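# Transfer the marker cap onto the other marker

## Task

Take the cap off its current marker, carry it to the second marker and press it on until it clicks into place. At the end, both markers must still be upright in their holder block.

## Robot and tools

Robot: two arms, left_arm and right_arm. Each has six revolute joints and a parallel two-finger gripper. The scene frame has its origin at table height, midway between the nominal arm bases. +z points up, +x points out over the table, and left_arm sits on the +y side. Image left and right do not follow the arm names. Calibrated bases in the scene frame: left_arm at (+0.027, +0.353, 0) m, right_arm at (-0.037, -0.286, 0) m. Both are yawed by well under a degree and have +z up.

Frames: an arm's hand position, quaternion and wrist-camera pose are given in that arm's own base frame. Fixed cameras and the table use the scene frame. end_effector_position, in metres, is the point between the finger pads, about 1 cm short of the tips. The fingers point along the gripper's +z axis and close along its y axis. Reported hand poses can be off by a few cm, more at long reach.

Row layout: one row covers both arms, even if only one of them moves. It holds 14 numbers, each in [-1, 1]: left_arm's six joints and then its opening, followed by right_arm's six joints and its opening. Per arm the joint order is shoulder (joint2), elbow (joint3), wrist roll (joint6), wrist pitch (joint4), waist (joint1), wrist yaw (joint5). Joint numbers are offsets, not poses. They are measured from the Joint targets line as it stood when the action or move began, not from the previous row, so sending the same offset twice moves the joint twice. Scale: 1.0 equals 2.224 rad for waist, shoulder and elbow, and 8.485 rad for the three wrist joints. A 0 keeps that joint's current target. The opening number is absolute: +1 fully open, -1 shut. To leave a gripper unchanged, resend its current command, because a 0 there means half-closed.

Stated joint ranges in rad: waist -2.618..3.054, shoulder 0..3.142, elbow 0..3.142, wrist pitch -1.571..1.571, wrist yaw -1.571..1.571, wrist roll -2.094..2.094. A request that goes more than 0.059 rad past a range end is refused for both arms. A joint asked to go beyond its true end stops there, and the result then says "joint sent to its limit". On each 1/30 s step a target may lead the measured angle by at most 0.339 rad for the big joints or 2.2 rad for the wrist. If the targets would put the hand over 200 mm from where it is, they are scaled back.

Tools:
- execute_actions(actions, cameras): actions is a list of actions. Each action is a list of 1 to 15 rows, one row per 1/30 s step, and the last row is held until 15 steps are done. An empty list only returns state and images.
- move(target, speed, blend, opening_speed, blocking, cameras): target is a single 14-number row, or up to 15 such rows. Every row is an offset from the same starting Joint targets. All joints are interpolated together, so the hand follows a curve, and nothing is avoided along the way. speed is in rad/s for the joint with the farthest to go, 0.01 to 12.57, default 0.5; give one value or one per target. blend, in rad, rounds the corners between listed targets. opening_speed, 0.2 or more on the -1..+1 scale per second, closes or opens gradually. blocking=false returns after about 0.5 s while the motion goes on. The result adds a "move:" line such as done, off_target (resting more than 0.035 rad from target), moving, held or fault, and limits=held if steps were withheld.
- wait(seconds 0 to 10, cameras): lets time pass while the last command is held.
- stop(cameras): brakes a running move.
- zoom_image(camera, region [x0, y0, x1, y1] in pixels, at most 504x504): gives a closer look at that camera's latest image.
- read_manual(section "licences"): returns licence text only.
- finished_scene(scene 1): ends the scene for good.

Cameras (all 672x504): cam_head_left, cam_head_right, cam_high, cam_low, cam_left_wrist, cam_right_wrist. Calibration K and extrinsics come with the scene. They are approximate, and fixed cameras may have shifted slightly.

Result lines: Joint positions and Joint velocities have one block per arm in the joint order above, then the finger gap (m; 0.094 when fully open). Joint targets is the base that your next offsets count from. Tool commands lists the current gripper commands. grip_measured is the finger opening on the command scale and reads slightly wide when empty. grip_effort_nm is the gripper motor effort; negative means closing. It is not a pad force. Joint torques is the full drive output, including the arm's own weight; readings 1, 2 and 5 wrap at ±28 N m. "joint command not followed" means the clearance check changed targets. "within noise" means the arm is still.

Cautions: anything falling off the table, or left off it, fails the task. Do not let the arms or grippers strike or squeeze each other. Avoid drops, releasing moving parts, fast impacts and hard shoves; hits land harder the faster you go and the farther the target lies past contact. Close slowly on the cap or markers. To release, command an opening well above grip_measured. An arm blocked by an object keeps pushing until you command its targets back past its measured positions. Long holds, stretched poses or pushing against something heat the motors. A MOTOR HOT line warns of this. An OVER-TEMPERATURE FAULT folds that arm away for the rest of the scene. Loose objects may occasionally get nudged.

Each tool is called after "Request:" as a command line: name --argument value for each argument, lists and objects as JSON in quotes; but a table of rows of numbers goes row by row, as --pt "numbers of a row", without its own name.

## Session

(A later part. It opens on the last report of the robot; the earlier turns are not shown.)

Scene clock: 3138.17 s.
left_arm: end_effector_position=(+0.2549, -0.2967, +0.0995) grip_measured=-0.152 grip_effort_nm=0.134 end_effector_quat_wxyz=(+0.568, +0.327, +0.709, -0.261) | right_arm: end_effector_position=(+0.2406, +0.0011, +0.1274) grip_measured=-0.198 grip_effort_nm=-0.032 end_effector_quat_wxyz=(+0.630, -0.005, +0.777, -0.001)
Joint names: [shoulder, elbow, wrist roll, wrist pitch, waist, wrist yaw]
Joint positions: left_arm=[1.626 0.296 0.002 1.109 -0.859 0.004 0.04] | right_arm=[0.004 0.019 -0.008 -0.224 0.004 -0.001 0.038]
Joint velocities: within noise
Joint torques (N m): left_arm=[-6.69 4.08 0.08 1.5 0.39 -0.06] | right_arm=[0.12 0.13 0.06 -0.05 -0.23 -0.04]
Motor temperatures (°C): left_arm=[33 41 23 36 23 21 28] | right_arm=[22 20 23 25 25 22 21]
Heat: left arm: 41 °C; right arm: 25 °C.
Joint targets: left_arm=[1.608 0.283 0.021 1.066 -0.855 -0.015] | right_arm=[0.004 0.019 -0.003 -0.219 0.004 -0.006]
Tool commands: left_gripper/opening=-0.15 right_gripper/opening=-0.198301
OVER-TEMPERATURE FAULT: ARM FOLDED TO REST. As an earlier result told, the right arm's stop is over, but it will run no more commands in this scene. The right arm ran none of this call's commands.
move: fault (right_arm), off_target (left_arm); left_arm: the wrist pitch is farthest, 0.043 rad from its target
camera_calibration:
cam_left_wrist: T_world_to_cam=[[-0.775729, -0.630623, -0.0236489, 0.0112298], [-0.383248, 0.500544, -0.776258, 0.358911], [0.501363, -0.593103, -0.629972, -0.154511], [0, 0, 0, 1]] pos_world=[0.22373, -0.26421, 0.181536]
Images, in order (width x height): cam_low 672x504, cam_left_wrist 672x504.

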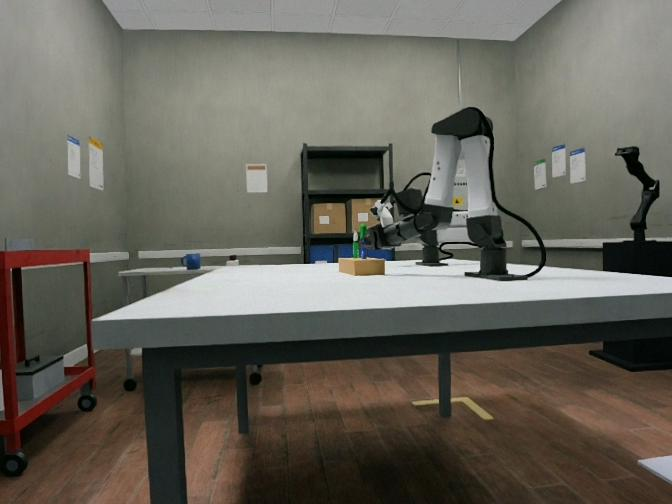

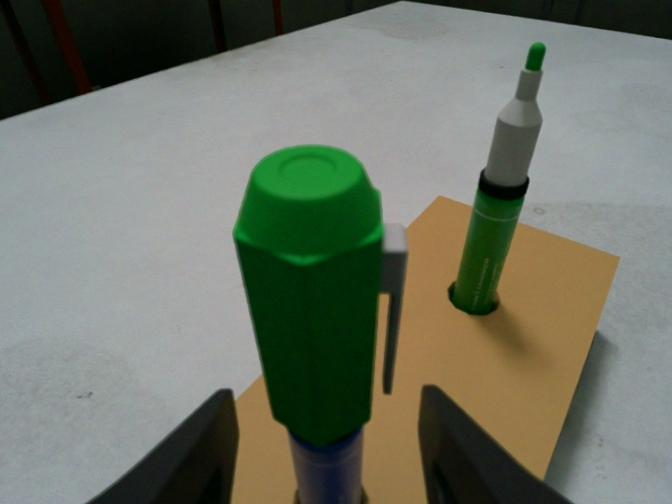

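Request:
move --target '[0,0,0,-0.0056,0,0,-0.15,0,0,0,0,0,0,-0.198]' --speed 0.1 --cameras '["cam_low","cam_left_wrist"]'

Request:
zoom_image --camera "cam_low" --region '[350, 220, 392, 262]'

Scene clock: 3151.77 s.
left_arm: end_effector_position=(+0.2530, -0.2946, +0.0881) grip_measured=-0.152 grip_effort_nm=0.134 end_effector_quat_wxyz=(+0.550, +0.333, +0.722, -0.253) | right_arm: end_effector_position=(+0.2406, +0.0011, +0.1274) grip_measured=-0.198 grip_effort_nm=-0.022 end_effector_quat_wxyz=(+0.630, -0.005, +0.777, -0.001)
Joint names: [shoulder, elbow, wrist roll, wrist pitch, waist, wrist yaw]
Joint positions: left_arm=[1.626 0.296 0.002 1.061 -0.859 0.004 0.04] | right_arm=[0.004 0.019 -0.008 -0.224 0.004 -0.001 0.038]
Joint velocities: within noise
Joint torques (N m): left_arm=[-6.68 3.82 0.07 1.51 0.34 -0.09] | right_arm=[0.21 0.05 0.06 -0.06 -0.09 -0.03]
Motor temperatures (°C): left_arm=[34 39 23 33 23 21 27] | right_arm=[22 20 23 25 25 22 21]
Heat: left arm: 39 °C; right arm: 25 °C.
Joint targets: left_arm=[1.608 0.283 0.021 1.019 -0.855 -0.015] | right_arm=[0.004 0.019 -0.003 -0.219 0.004 -0.006]
Tool commands: left_gripper/opening=-0.15 right_gripper/opening=-0.198301
OVER-TEMPERATURE FAULT: ARM FOLDED TO REST. As an earlier result told, the right arm's stop is over, but it will run no more commands in this scene. The right arm ran none of this call's commands.
move: fault (right_arm), off_target (left_arm); left_arm: the wrist pitch is farthest, 0.043 rad from its target
camera_calibration:
cam_left_wrist: T_world_to_cam=[[-0.776456, -0.629776, -0.0223105, 0.0112818], [-0.406829, 0.527991, -0.745464, 0.35962], [0.481255, -0.569743, -0.666173, -0.144335], [0, 0, 0, 1]] pos_world=[0.224525, -0.265005, 0.172183]
Images, in order (width x height): cam_low 672x504, cam_left_wrist 672x504.

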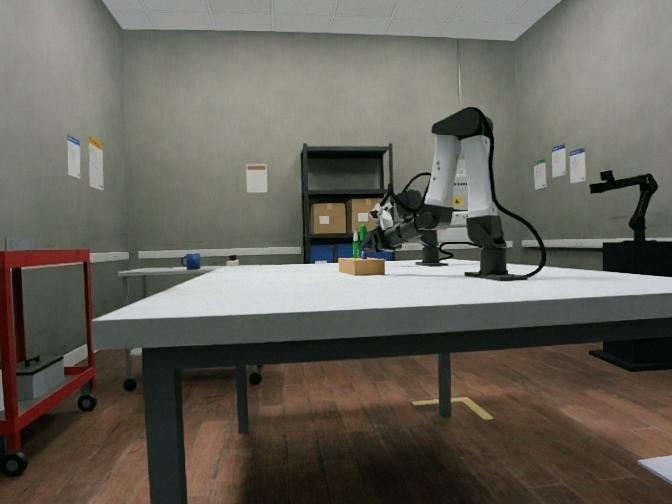

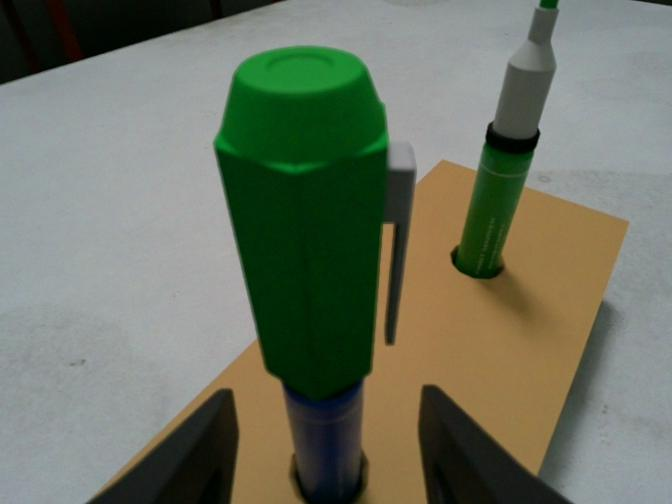

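Scaled by 12.000 from the camera's 672x504 image, which has a finer 960x720 frame.

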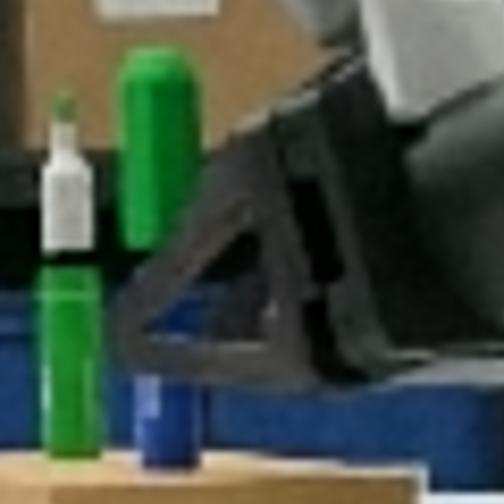

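Request:
move --target '[0,0.0173,0,0,0,0,-0.15,0,0,0,0,0,0,-0.198]' --speed 0.1 --cameras '["cam_low"]'

Request:
zoom_image --camera "cam_low" --region '[350, 220, 392, 262]'

Scene clock: 3166.77 s.
left_arm: end_effector_position=(+0.2530, -0.2945, +0.0878) grip_measured=-0.152 grip_effort_nm=0.134 end_effector_quat_wxyz=(+0.550, +0.333, +0.723, -0.253) | right_arm: end_effector_position=(+0.2406, +0.0011, +0.1274) grip_measured=-0.198 grip_effort_nm=-0.022 end_effector_quat_wxyz=(+0.630, -0.005, +0.777, -0.001)
Joint names: [shoulder, elbow, wrist roll, wrist pitch, waist, wrist yaw]
Joint positions: left_arm=[1.626 0.296 0.002 1.06 -0.859 0.004 0.04] | right_arm=[0.004 0.019 -0.008 -0.224 0.004 -0.001 0.038]
Joint velocities: within noise
Joint torques (N m): left_arm=[-6.53 7.65 0.07 1.49 0.43 -0.08] | right_arm=[0.18 0.09 0.04 -0.04 -0.14 -0.03]
Motor temperatures (°C): left_arm=[34 37 23 33 23 21 27] | right_arm=[22 20 23 25 25 22 21]
Heat: left arm: 37 °C; right arm: 25 °C.
Joint targets: left_arm=[1.608 0.322 0.021 1.019 -0.855 -0.015] | right_arm=[0.004 0.019 -0.003 -0.219 0.004 -0.006]
Tool commands: left_gripper/opening=-0.15 right_gripper/opening=-0.198301
OVER-TEMPERATURE FAULT: ARM FOLDED TO REST. As an earlier result told, the right arm's stop is over, but it will run no more commands in this scene. The right arm ran none of this call's commands.
move: fault (right_arm), off_target (left_arm); left_arm: the wrist pitch is farthest, 0.041 rad from its target
Images, in order (width x height): cam_low 672x504.

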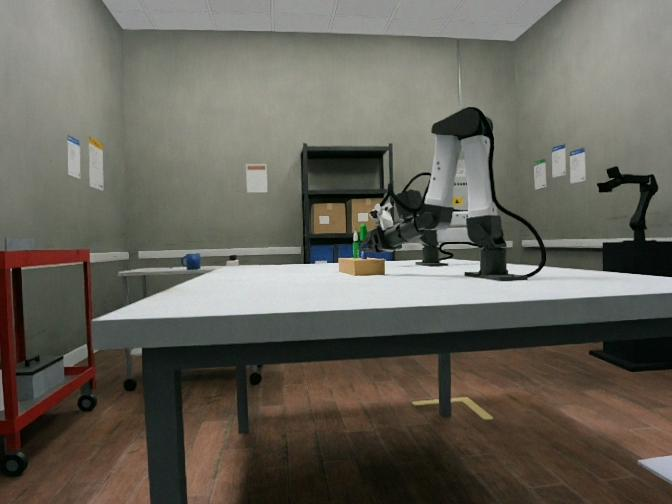

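Scaled by 12.000 from the camera's 672x504 image, which has a finer 960x720 frame.

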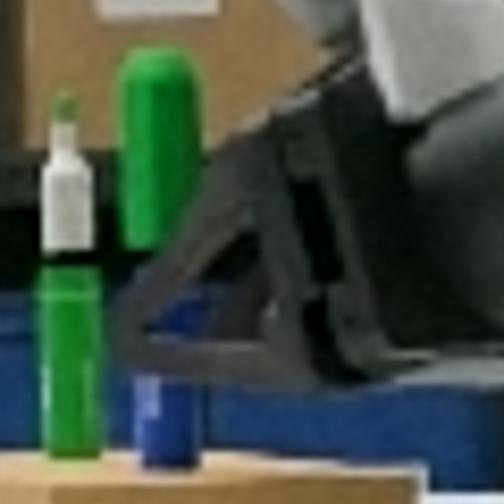

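Request:
move --target '[-0.0006,0.005,0,0,0,0,-0.15,0,0,0,0,0,0,-0.198]' --speed 0.1 --cameras '["cam_low","cam_left_wrist"]'

Request:
zoom_image --camera "cam_low" --region '[350, 220, 392, 262]'

Scene clock: 3170.63 s.
left_arm: end_effector_position=(+0.2560, -0.2980, +0.0935) grip_measured=-0.152 grip_effort_nm=0.134 end_effector_quat_wxyz=(+0.556, +0.331, +0.718, -0.256) | right_arm: end_effector_position=(+0.2406, +0.0011, +0.1274) grip_measured=-0.198 grip_effort_nm=-0.027 end_effector_quat_wxyz=(+0.630, -0.005, +0.777, -0.001)
Joint names: [shoulder, elbow, wrist roll, wrist pitch, waist, wrist yaw]
Joint positions: left_arm=[1.626 0.312 0.002 1.06 -0.859 0.004 0.04] | right_arm=[0.004 0.019 -0.008 -0.224 0.004 -0.001 0.038]
Joint velocities: within noise
Joint torques (N m): left_arm=[-6.74 7.2 0.05 1.52 0.34 -0.05] | right_arm=[0.2 0.1 0.04 -0.05 -0.16 -0.01]
Motor temperatures (°C): left_arm=[34 37 23 33 23 21 27] | right_arm=[22 20 23 25 25 22 21]
Heat: left arm: 37 °C; right arm: 25 °C.
Joint targets: left_arm=[1.607 0.333 0.021 1.019 -0.855 -0.015] | right_arm=[0.004 0.019 -0.003 -0.219 0.004 -0.006]
Tool commands: left_gripper/opening=-0.15 right_gripper/opening=-0.198301
OVER-TEMPERATURE FAULT: ARM FOLDED TO REST. As an earlier result told, the right arm's stop is over, but it will run no more commands in this scene. The right arm ran none of this call's commands.
move: fault (right_arm), off_target (left_arm); left_arm: the wrist pitch is farthest, 0.041 rad from its target
camera_calibration:
cam_left_wrist: T_world_to_cam=[[-0.776228, -0.630043, -0.0227079, 0.0113918], [-0.399741, 0.519704, -0.755059, 0.363238], [0.487522, -0.577021, -0.655263, -0.148881], [0, 0, 0, 1]] pos_world=[0.226626, -0.267506, 0.176968]
Images, in order (width x height): cam_low 672x504, cam_left_wrist 672x504.

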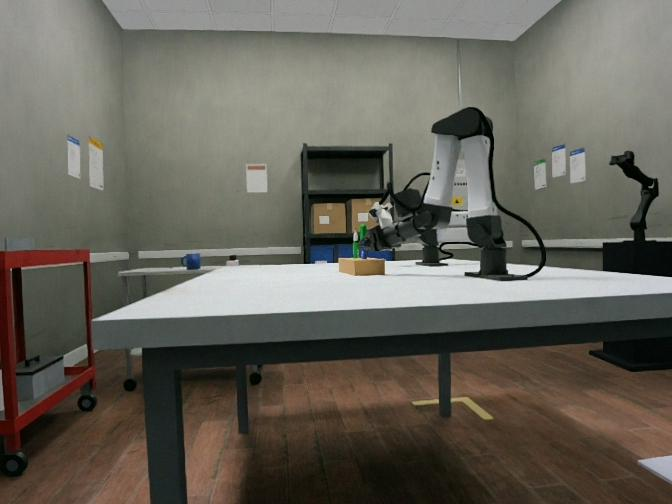

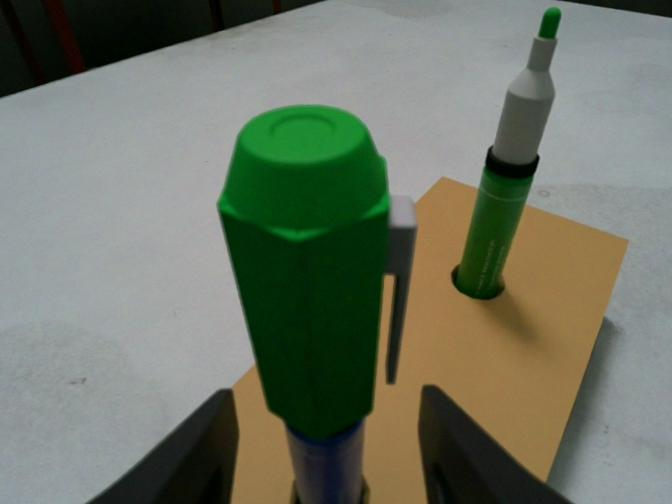

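Scaled by 12.000 from the camera's 672x504 image, which has a finer 960x720 frame.

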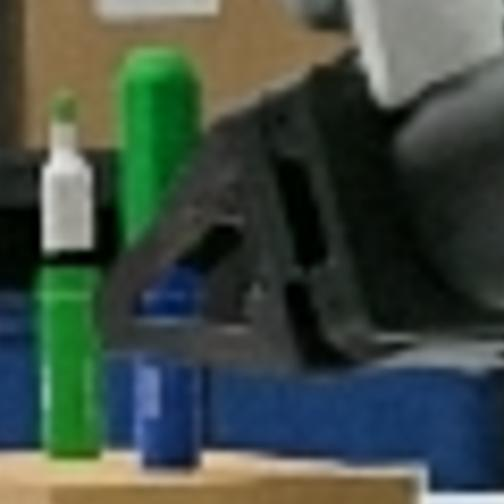

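Request:
move --target '[0,0,0,-0.0017,0,0,-0.15,0,0,0,0,0,0,-0.198]' --speed 0.1 --cameras '["cam_low","cam_left_wrist"]'

Request:
zoom_image --camera "cam_low" --region '[350, 220, 392, 262]'

Scene clock: 3177.30 s.
left_arm: end_effector_position=(+0.2554, -0.2973, +0.0902) grip_measured=-0.152 grip_effort_nm=0.139 end_effector_quat_wxyz=(+0.551, +0.333, +0.722, -0.253) | right_arm: end_effector_position=(+0.2406, +0.0011, +0.1274) grip_measured=-0.198 grip_effort_nm=-0.027 end_effector_quat_wxyz=(+0.630, -0.005, +0.777, -0.001)
Joint names: [shoulder, elbow, wrist roll, wrist pitch, waist, wrist yaw]
Joint positions: left_arm=[1.626 0.312 0.002 1.046 -0.859 0.004 0.04] | right_arm=[0.004 0.019 -0.008 -0.224 0.004 -0.001 0.038]
Joint velocities: within noise
Joint torques (N m): left_arm=[-6.87 7.27 0.07 1.56 0.36 -0.06] | right_arm=[0.03 0.12 0.05 -0.04 -0.23 -0.01]
Motor temperatures (°C): left_arm=[34 38 23 33 23 21 26] | right_arm=[22 20 23 25 25 22 21]
Heat: left arm: 38 °C; right arm: 25 °C.
Joint targets: left_arm=[1.607 0.333 0.021 1.004 -0.855 -0.015] | right_arm=[0.004 0.019 -0.003 -0.219 0.004 -0.006]
Tool commands: left_gripper/opening=-0.15 right_gripper/opening=-0.198301
OVER-TEMPERATURE FAULT: ARM FOLDED TO REST. As an earlier result told, the right arm's stop is over, but it will run no more commands in this scene. The right arm ran none of this call's commands.
move: fault (right_arm), off_target (left_arm); left_arm: the wrist pitch is farthest, 0.041 rad from its target
camera_calibration:
cam_left_wrist: T_world_to_cam=[[-0.776443, -0.62979, -0.0223728, 0.0114183], [-0.406488, 0.52764, -0.745898, 0.36345], [0.481564, -0.570053, -0.665685, -0.14582], [0, 0, 0, 1]] pos_world=[0.226825, -0.267705, 0.174282]
Images, in order (width x height): cam_low 672x504, cam_left_wrist 672x504.

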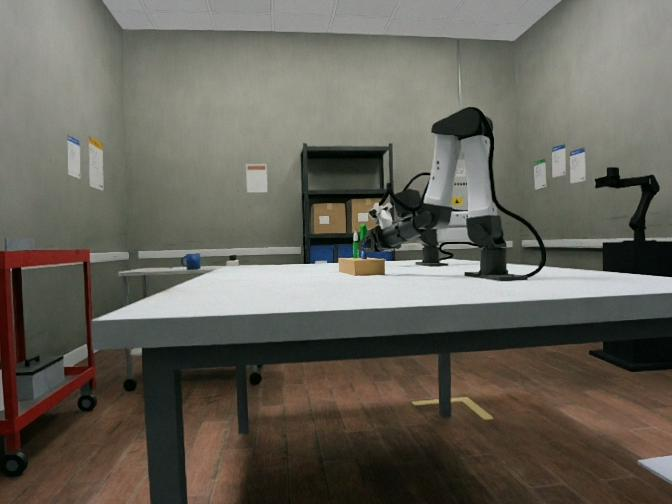

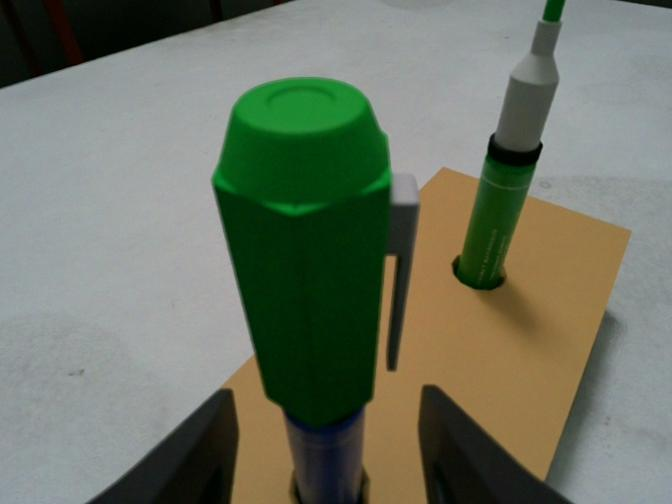

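Scaled by 12.000 from the camera's 672x504 image, which has a finer 960x720 frame.

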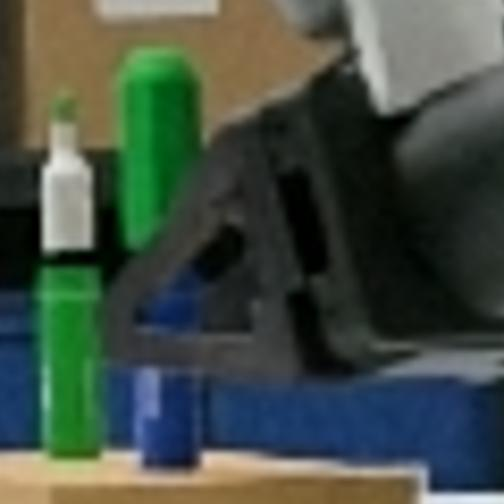

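Request:
move --target '[0,0,0,0,0,0,-0.95,0,0,0,0,0,0,-0.198]' --speed 0.1 --opening_speed 0.4 --cameras '["cam_low","cam_left_wrist","cam_high"]'

Request:
zoom_image --camera "cam_low" --region '[350, 220, 392, 262]'

Request:
zoom_image --camera "cam_high" --region '[280, 190, 340, 270]'

Scene clock: 3185.30 s.
left_arm: end_effector_position=(+0.2554, -0.2973, +0.0902) grip_measured=-0.707 grip_effort_nm=-0.989 end_effector_quat_wxyz=(+0.551, +0.333, +0.722, -0.253) | right_arm: end_effector_position=(+0.2406, +0.0011, +0.1274) grip_measured=-0.198 grip_effort_nm=-0.027 end_effector_quat_wxyz=(+0.630, -0.005, +0.777, -0.001)
Joint names: [shoulder, elbow, wrist roll, wrist pitch, waist, wrist yaw]
Joint positions: left_arm=[1.626 0.312 0.002 1.046 -0.859 0.004 0.014] | right_arm=[0.004 0.019 -0.008 -0.224 0.004 -0.001 0.038]
Joint velocities: within noise
Joint torques (N m): left_arm=[-6.9 7.28 0.09 1.51 0.24 -0.06] | right_arm=[0.14 0.1 0.05 -0.05 -0.09 -0.03]
Motor temperatures (°C): left_arm=[35 38 23 33 23 21 26] | right_arm=[22 20 23 25 25 22 21]
Heat: left arm: 38 °C; right arm: 25 °C.
Joint targets: left_arm=[1.607 0.333 0.021 1.004 -0.855 -0.015] | right_arm=[0.004 0.019 -0.003 -0.219 0.004 -0.006]
Tool commands: left_gripper/opening=-0.95 right_gripper/opening=-0.198301
OVER-TEMPERATURE FAULT: ARM FOLDED TO REST. As an earlier result told, the right arm's stop is over, but it will run no more commands in this scene. The right arm ran none of this call's commands.
move: fault (right_arm), off_target (left_arm); left_arm: the wrist pitch is farthest, 0.042 rad from its target
camera_calibration:
cam_left_wrist: T_world_to_cam=[[-0.776443, -0.62979, -0.0223728, 0.0114183], [-0.406488, 0.52764, -0.745898, 0.36345], [0.481564, -0.570053, -0.665685, -0.14582], [0, 0, 0, 1]] pos_world=[0.226825, -0.267705, 0.174282]
Images, in order (width x height): cam_high 672x504, cam_low 672x504, cam_left_wrist 672x504.

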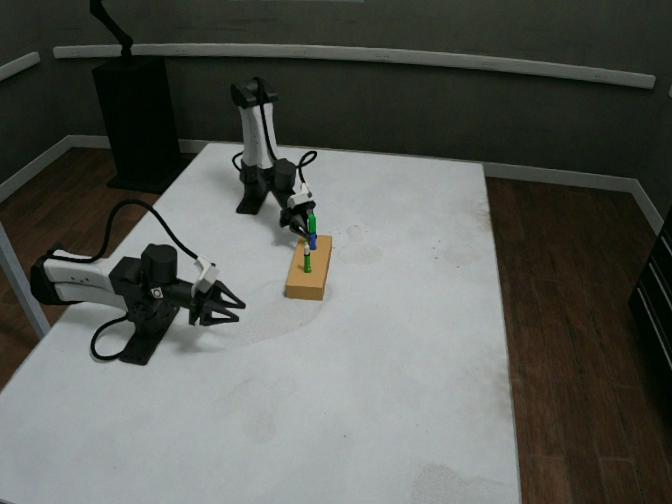

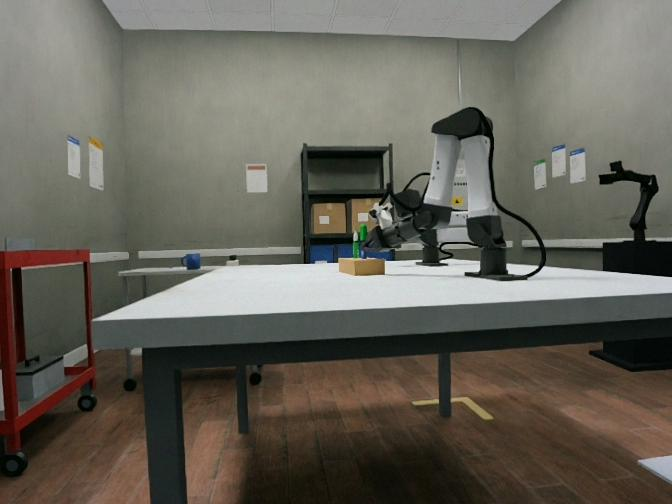

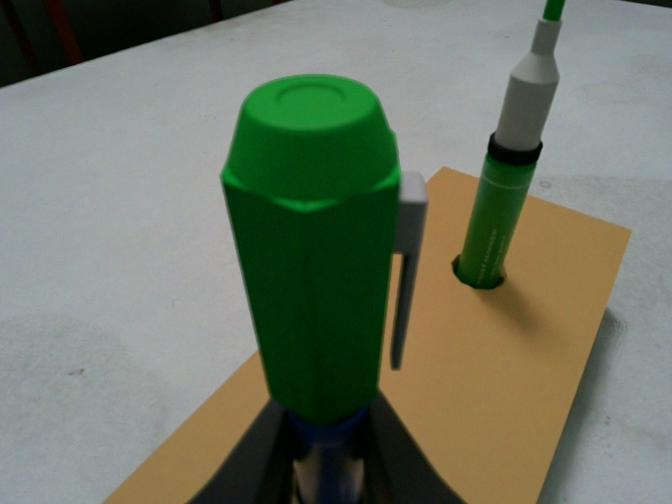

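Scaled by 12.000 from the camera's 672x504 image, which has a finer 960x720 frame.

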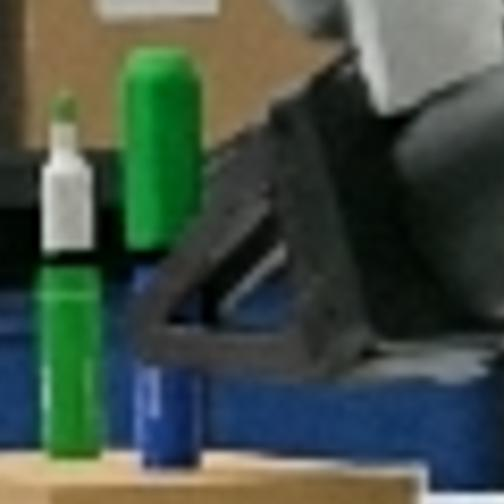

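Scaled by 6.300 from the camera's 672x504 image, which has a finer 960x720 frame.

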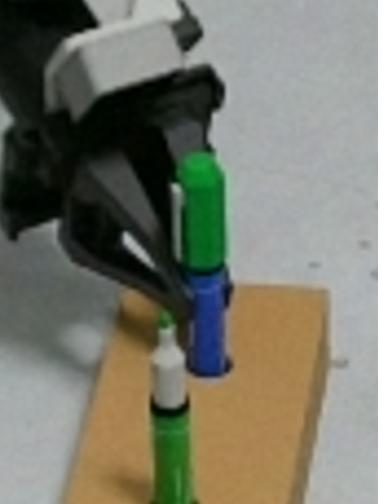

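Request:
move --target '[-0.0697,0.0511,0,-0.0536,0,0,-0.98,0,0,0,0,0,0,-0.198]' --speed 0.2 --cameras '["cam_low","cam_high"]'

Request:
zoom_image --camera "cam_low" --region '[350, 220, 392, 262]'

Request:
zoom_image --camera "cam_high" --region '[280, 190, 340, 270]'

Scene clock: 3204.53 s.
left_arm: end_effector_position=(+0.2551, -0.2969, +0.0908) grip_measured=-0.707 grip_effort_nm=-0.984 end_effector_quat_wxyz=(+0.488, +0.353, +0.766, -0.225) | right_arm: end_effector_position=(+0.2406, +0.0011, +0.1274) grip_measured=-0.198 grip_effort_nm=-0.022 end_effector_quat_wxyz=(+0.630, -0.005, +0.777, -0.001)
Joint names: [shoulder, elbow, wrist roll, wrist pitch, waist, wrist yaw]
Joint positions: left_arm=[1.47 0.427 0.002 0.607 -0.859 0.004 0.014] | right_arm=[0.004 0.019 -0.008 -0.224 0.004 -0.001 0.038]
Joint velocities: within noise
Joint torques (N m): left_arm=[-6.57 8.47 0.08 1.3 0.34 -0.04] | right_arm=[0.16 0.03 0.04 -0.05 -0.14 -0.03]
Motor temperatures (°C): left_arm=[35 38 23 33 23 21 27] | right_arm=[22 20 23 25 25 22 21]
Heat: left arm: 38 °C; right arm: 25 °C.
Joint targets: left_arm=[1.452 0.447 0.021 0.550 -0.855 -0.015] | right_arm=[0.004 0.019 -0.003 -0.219 0.004 -0.006]
Tool commands: left_gripper/opening=-0.98 right_gripper/opening=-0.198301
OVER-TEMPERATURE FAULT: ARM FOLDED TO REST. As an earlier result told, the right arm's stop is over, but it will run no more commands in this scene. The right arm ran none of this call's commands.
move: fault (right_arm), off_target (left_arm); left_arm: the wrist pitch is farthest, 0.058 rad from its target
Images, in order (width x height): cam_high 672x504, cam_low 672x504.

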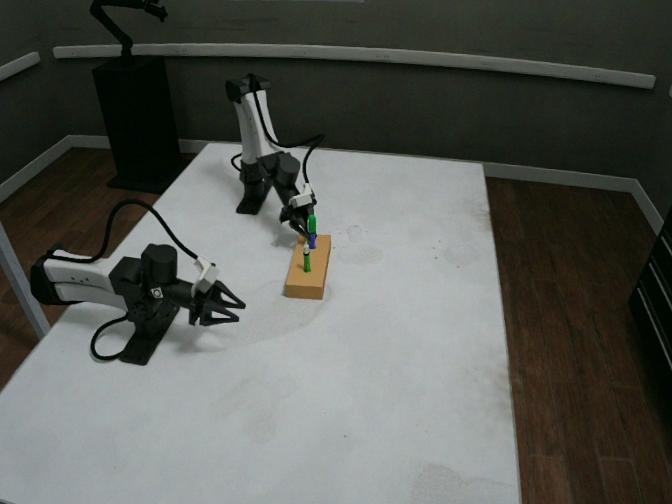

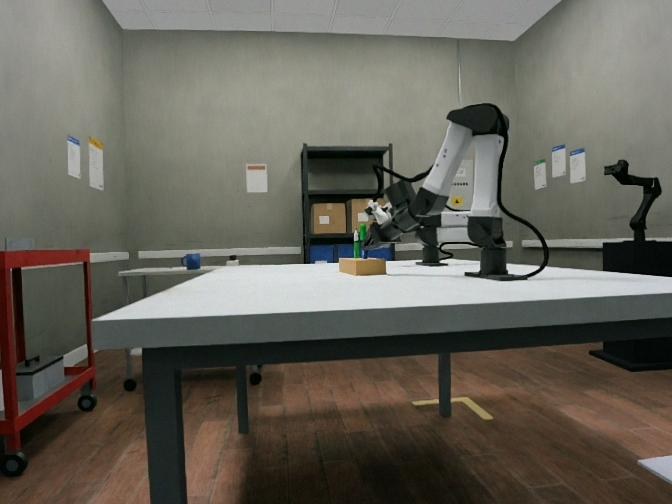

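Scaled by 12.000 from the camera's 672x504 image, which has a finer 960x720 frame.

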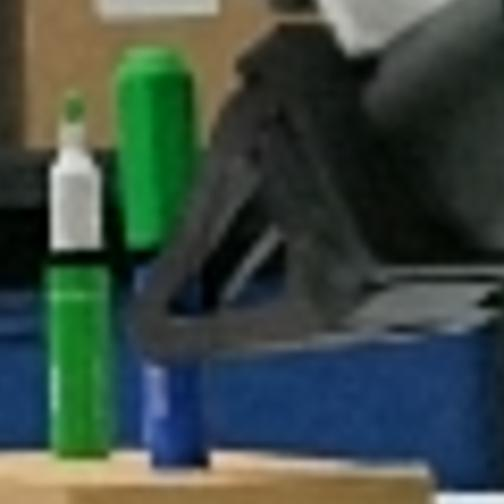

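Scaled by 6.300 from the camera's 672x504 image, which has a finer 960x720 frame.

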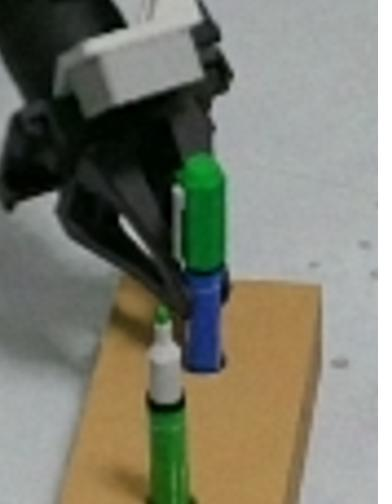

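Request:
move --target '[-0.018,0.0699,0,-0.0454,0,0,-0.98,0,0,0,0,0,0,-0.198]' --speed 0.15 --cameras '["cam_low","cam_high"]'

Request:
zoom_image --camera "cam_low" --region '[350, 220, 392, 262]'

Request:
zoom_image --camera "cam_high" --region '[280, 190, 340, 270]'

Scene clock: 3211.73 s.
left_arm: end_effector_position=(+0.2551, -0.2970, +0.0910) grip_measured=-0.707 grip_effort_nm=-0.989 end_effector_quat_wxyz=(+0.420, +0.371, +0.805, -0.194) | right_arm: end_effector_position=(+0.2406, +0.0011, +0.1274) grip_measured=-0.198 grip_effort_nm=-0.022 end_effector_quat_wxyz=(+0.630, -0.005, +0.777, -0.001)
Joint names: [shoulder, elbow, wrist roll, wrist pitch, waist, wrist yaw]
Joint positions: left_arm=[1.427 0.584 0.002 0.233 -0.859 0.004 0.014] | right_arm=[0.004 0.019 -0.008 -0.224 0.004 -0.001 0.038]
Joint velocities: within noise
Joint torques (N m): left_arm=[-6.37 9.03 0.09 1.09 0.34 -0.07] | right_arm=[0.16 0.08 0.06 -0.04 -0.13 -0.04]
Motor temperatures (°C): left_arm=[35 38 23 33 23 21 27] | right_arm=[22 20 23 25 25 22 21]
Heat: left arm: 38 °C; right arm: 25 °C.
Joint targets: left_arm=[1.411 0.602 0.021 0.164 -0.855 -0.015] | right_arm=[0.004 0.019 -0.003 -0.219 0.004 -0.006]
Tool commands: left_gripper/opening=-0.98 right_gripper/opening=-0.198301
OVER-TEMPERATURE FAULT: ARM FOLDED TO REST. As an earlier result told, the right arm's stop is over, but it will run no more commands in this scene. The right arm ran none of this call's commands.
move: fault (right_arm), off_target (left_arm); left_arm: the wrist pitch is farthest, 0.068 rad from its target
Images, in order (width x height): cam_high 672x504, cam_low 672x504.

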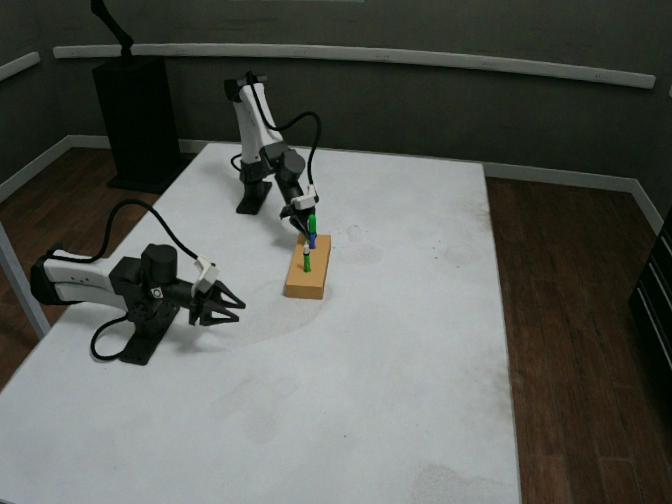

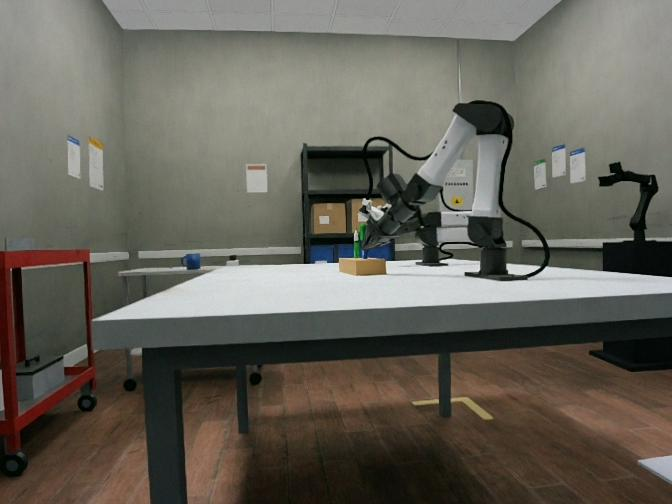

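Scaled by 12.000 from the camera's 672x504 image, which has a finer 960x720 frame.

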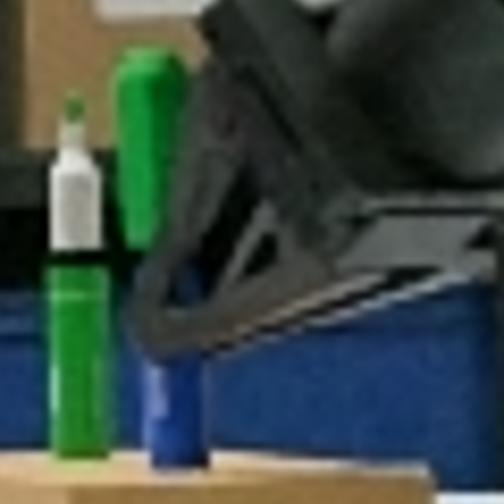

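Scaled by 6.300 from the camera's 672x504 image, which has a finer 960x720 frame.

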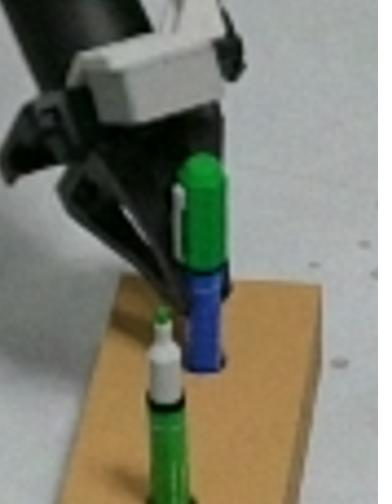

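Request:
wait --seconds 0 --cameras '["cam_right_wrist","cam_head_right","cam_high"]'

Request:
zoom_image --camera "cam_right_wrist" --region '[200, 370, 320, 490]'

Request:
zoom_image --camera "cam_right_wrist" --region '[384, 370, 504, 490]'

Request:
zoom_image --camera "cam_head_right" --region '[440, 290, 500, 350]'

Scene clock: 3234.73 s.
left_arm: end_effector_position=(+0.2550, -0.2968, +0.0907) grip_measured=-0.707 grip_effort_nm=-0.989 end_effector_quat_wxyz=(+0.419, +0.371, +0.806, -0.193) | right_arm: end_effector_position=(+0.2406, +0.0011, +0.1274) grip_measured=-0.198 grip_effort_nm=-0.027 end_effector_quat_wxyz=(+0.630, -0.005, +0.777, -0.001)
Joint names: [shoulder, elbow, wrist roll, wrist pitch, waist, wrist yaw]
Joint positions: left_arm=[1.427 0.584 0.002 0.231 -0.859 0.004 0.014] | right_arm=[0.004 0.019 -0.008 -0.224 0.004 -0.001 0.038]
Joint velocities: within noise
Joint torques (N m): left_arm=[-6.45 9.03 0.09 1.1 0.35 -0.05] | right_arm=[0.16 0.05 0.05 -0.03 -0.25 -0.03]
Motor temperatures (°C): left_arm=[36 38 23 32 23 21 28] | right_arm=[22 20 23 25 25 22 21]
Heat: left arm: 38 °C; right arm: 25 °C.
Joint targets: left_arm=[1.411 0.602 0.021 0.164 -0.855 -0.015] | right_arm=[0.004 0.019 -0.003 -0.219 0.004 -0.006]
Tool commands: left_gripper/opening=-0.98 right_gripper/opening=-0.198301
OVER-TEMPERATURE FAULT: ARM FOLDED TO REST. As an earlier result told, the right arm's stop is over, but it will run no more commands in this scene.
camera_calibration:
cam_right_wrist: T_world_to_cam=[[0.0194951, -0.999766, -0.00939677, -0.0000536994], [-0.581967, -0.00370487, -0.813204, 0.283606], [0.812978, 0.0213221, -0.581903, -0.0351299], [0, 0, 0, 1]] pos_world=[0.19361, 0.00174608, 0.210187]
Images, in order (width x height): cam_head_right 672x504, cam_high 672x504, cam_right_wrist 672x504.

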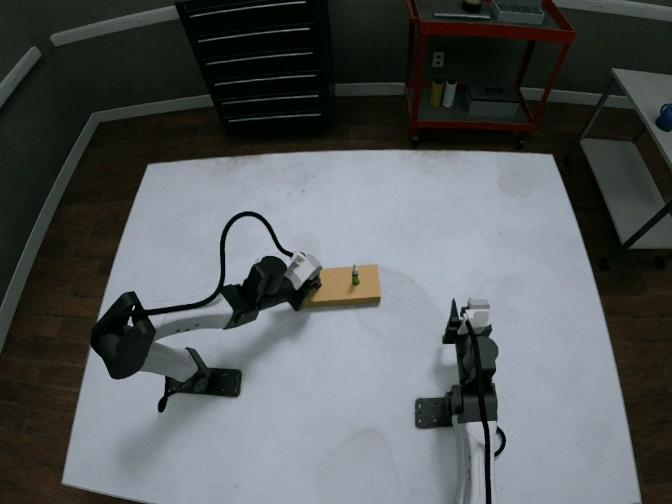

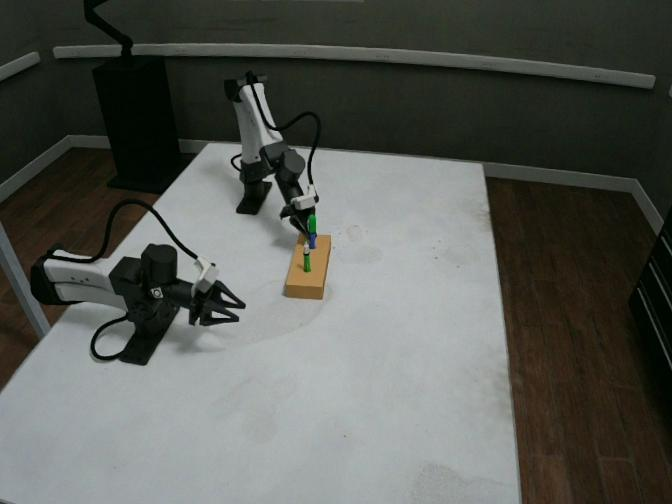

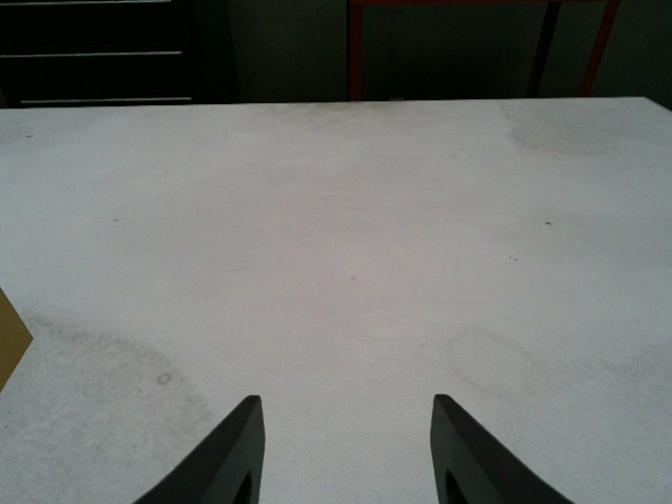

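Scaled by 4.200 from the camera's 672x504 image, which has a finer 960x720 frame.

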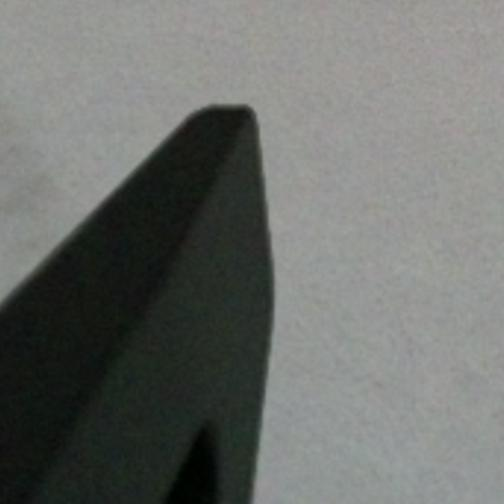

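Scaled by 4.200 from the camera's 672x504 image, which has a finer 960x720 frame.

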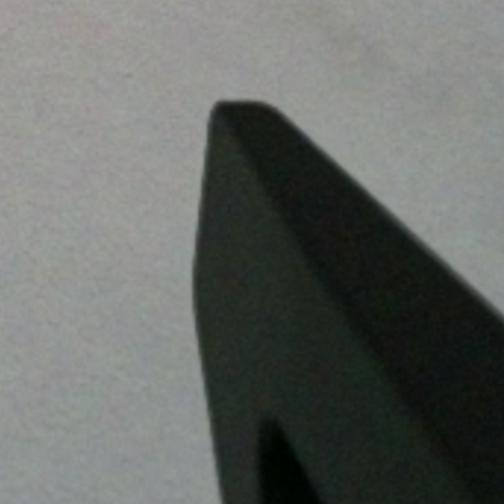

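Scaled by 8.400 from the camera's 672x504 image, which has a finer 960x720 frame.

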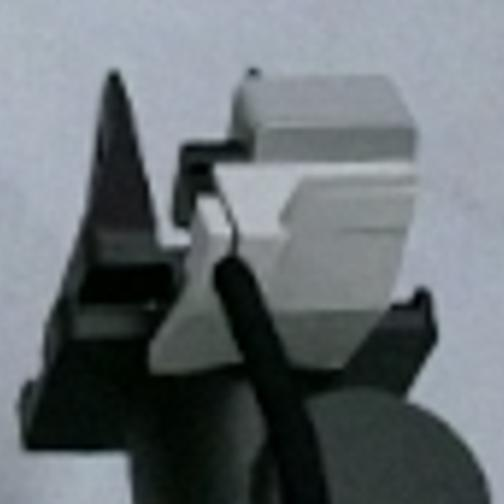

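Request:
wait --seconds 0 --cameras '["cam_low"]'

Request:
zoom_image --camera "cam_low" --region '[356, 232, 374, 256]'

Scene clock: 3268.10 s.
left_arm: end_effector_position=(+0.2550, -0.2968, +0.0907) grip_measured=-0.707 grip_effort_nm=-0.994 end_effector_quat_wxyz=(+0.419, +0.371, +0.806, -0.193) | right_arm: end_effector_position=(+0.2406, +0.0011, +0.1274) grip_measured=-0.198 grip_effort_nm=-0.027 end_effector_quat_wxyz=(+0.630, -0.005, +0.777, -0.001)
Joint names: [shoulder, elbow, wrist roll, wrist pitch, waist, wrist yaw]
Joint positions: left_arm=[1.427 0.584 0.002 0.231 -0.859 0.004 0.014] | right_arm=[0.004 0.019 -0.008 -0.224 0.004 -0.001 0.038]
Joint velocities: within noise
Joint torques (N m): left_arm=[-6.42 8.87 0.1 1.08 0.29 -0.03] | right_arm=[0.17 0.1 0.04 -0.03 -0.13 -0.05]
Motor temperatures (°C): left_arm=[36 39 23 31 23 21 28] | right_arm=[22 20 23 25 25 22 21]
Heat: left arm: 39 °C; right arm: 25 °C.
Joint targets: left_arm=[1.411 0.602 0.021 0.164 -0.855 -0.015] | right_arm=[0.004 0.019 -0.003 -0.219 0.004 -0.006]
Tool commands: left_gripper/opening=-0.98 right_gripper/opening=-0.198301
OVER-TEMPERATURE FAULT: ARM FOLDED TO REST. As an earlier result told, the right arm's stop is over, but it will run no more commands in this scene.
Images, in order (width x height): cam_low 672x504.

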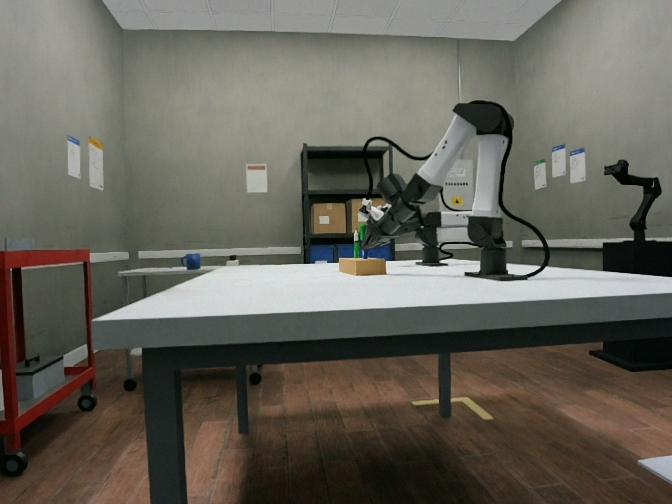

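Scaled by 21.000 from the camera's 672x504 image, which has a finer 960x720 frame.

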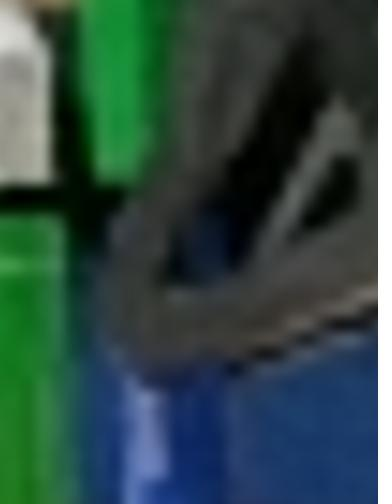

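Request:
move --pt "0.018 -0.0699 0 0.051 0 0 -0.95 0 0 0 0 0 0 -0.198" --pt "0.0877 -0.121 0 0.107 0 0 -0.95 0 0 0 0 0 0 -0.198" --speed 0.3 --blend 0.03 --cameras '["cam_low","cam_left_wrist"]'

Request:
zoom_image --camera "cam_low" --region '[350, 220, 392, 262]'

Scene clock: 3335.00 s.
left_arm: end_effector_position=(+0.2577, -0.3000, +0.0915) grip_measured=-0.707 grip_effort_nm=-0.994 end_effector_quat_wxyz=(+0.541, +0.336, +0.729, -0.249) | right_arm: end_effector_position=(+0.2406, +0.0011, +0.1274) grip_measured=-0.198 grip_effort_nm=-0.027 end_effector_quat_wxyz=(+0.630, -0.005, +0.777, -0.001)
Joint names: [shoulder, elbow, wrist roll, wrist pitch, waist, wrist yaw]
Joint positions: left_arm=[1.599 0.342 0.002 0.963 -0.859 0.004 0.014] | right_arm=[0.004 0.019 -0.008 -0.224 0.004 -0.001 0.038]
Joint velocities: within noise
Joint torques (N m): left_arm=[-4.66 4.75 0.05 2.88 0.42 -0.07] | right_arm=[0.18 0.14 0.03 -0.07 -0.12 -0.03]
Motor temperatures (°C): left_arm=[36 39 23 33 23 21 28] | right_arm=[22 20 23 25 25 22 21]
Heat: left arm: 39 °C; right arm: 25 °C.
Joint targets: left_arm=[1.607 0.333 0.021 1.072 -0.855 -0.015] | right_arm=[0.004 0.019 -0.003 -0.219 0.004 -0.006]
Tool commands: left_gripper/opening=-0.95 right_gripper/opening=-0.198301
OVER-TEMPERATURE FAULT: ARM FOLDED TO REST. As an earlier result told, the right arm's stop is over, but it will run no more commands in this scene. The right arm ran none of this call's commands.
move: fault (right_arm), off_target (left_arm); left_arm: the wrist pitch is farthest, 0.109 rad from its target
camera_calibration:
cam_left_wrist: T_world_to_cam=[[-0.776782, -0.629401, -0.0215216, 0.0116832], [-0.419031, 0.542059, -0.728413, 0.372778], [0.47013, -0.5568, -0.684801, -0.138988], [0, 0, 0, 1]] pos_world=[0.230623, -0.272103, 0.176608]
Images, in order (width x height): cam_low 672x504, cam_left_wrist 672x504.

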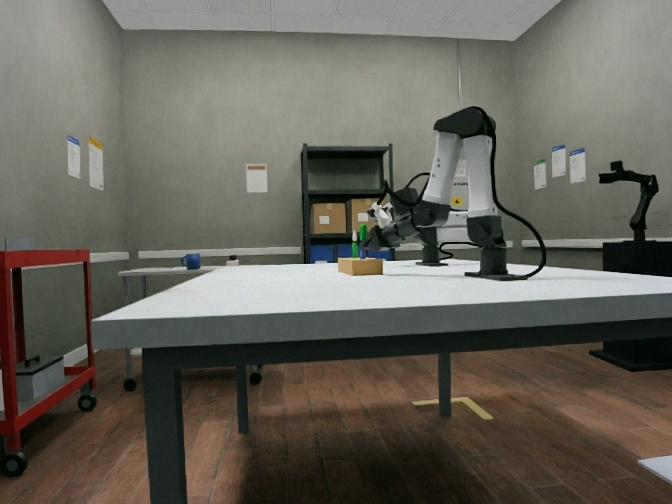

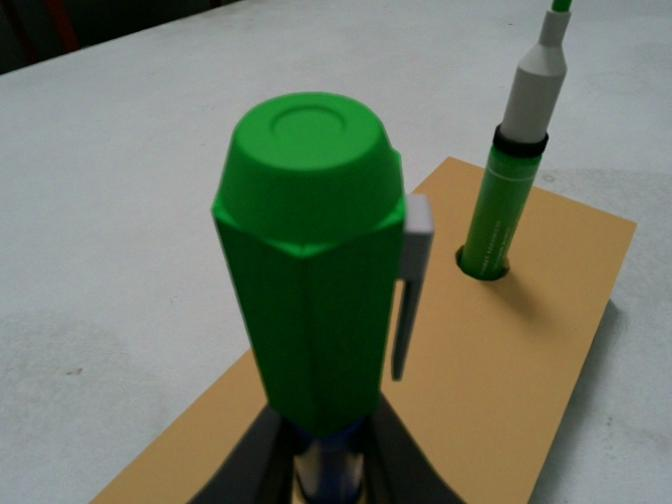

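Scaled by 12.000 from the camera's 672x504 image, which has a finer 960x720 frame.

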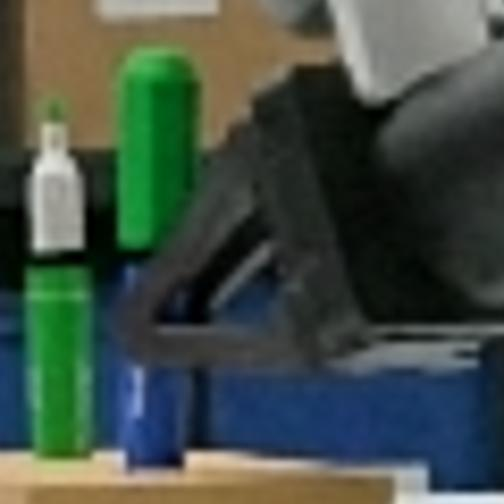

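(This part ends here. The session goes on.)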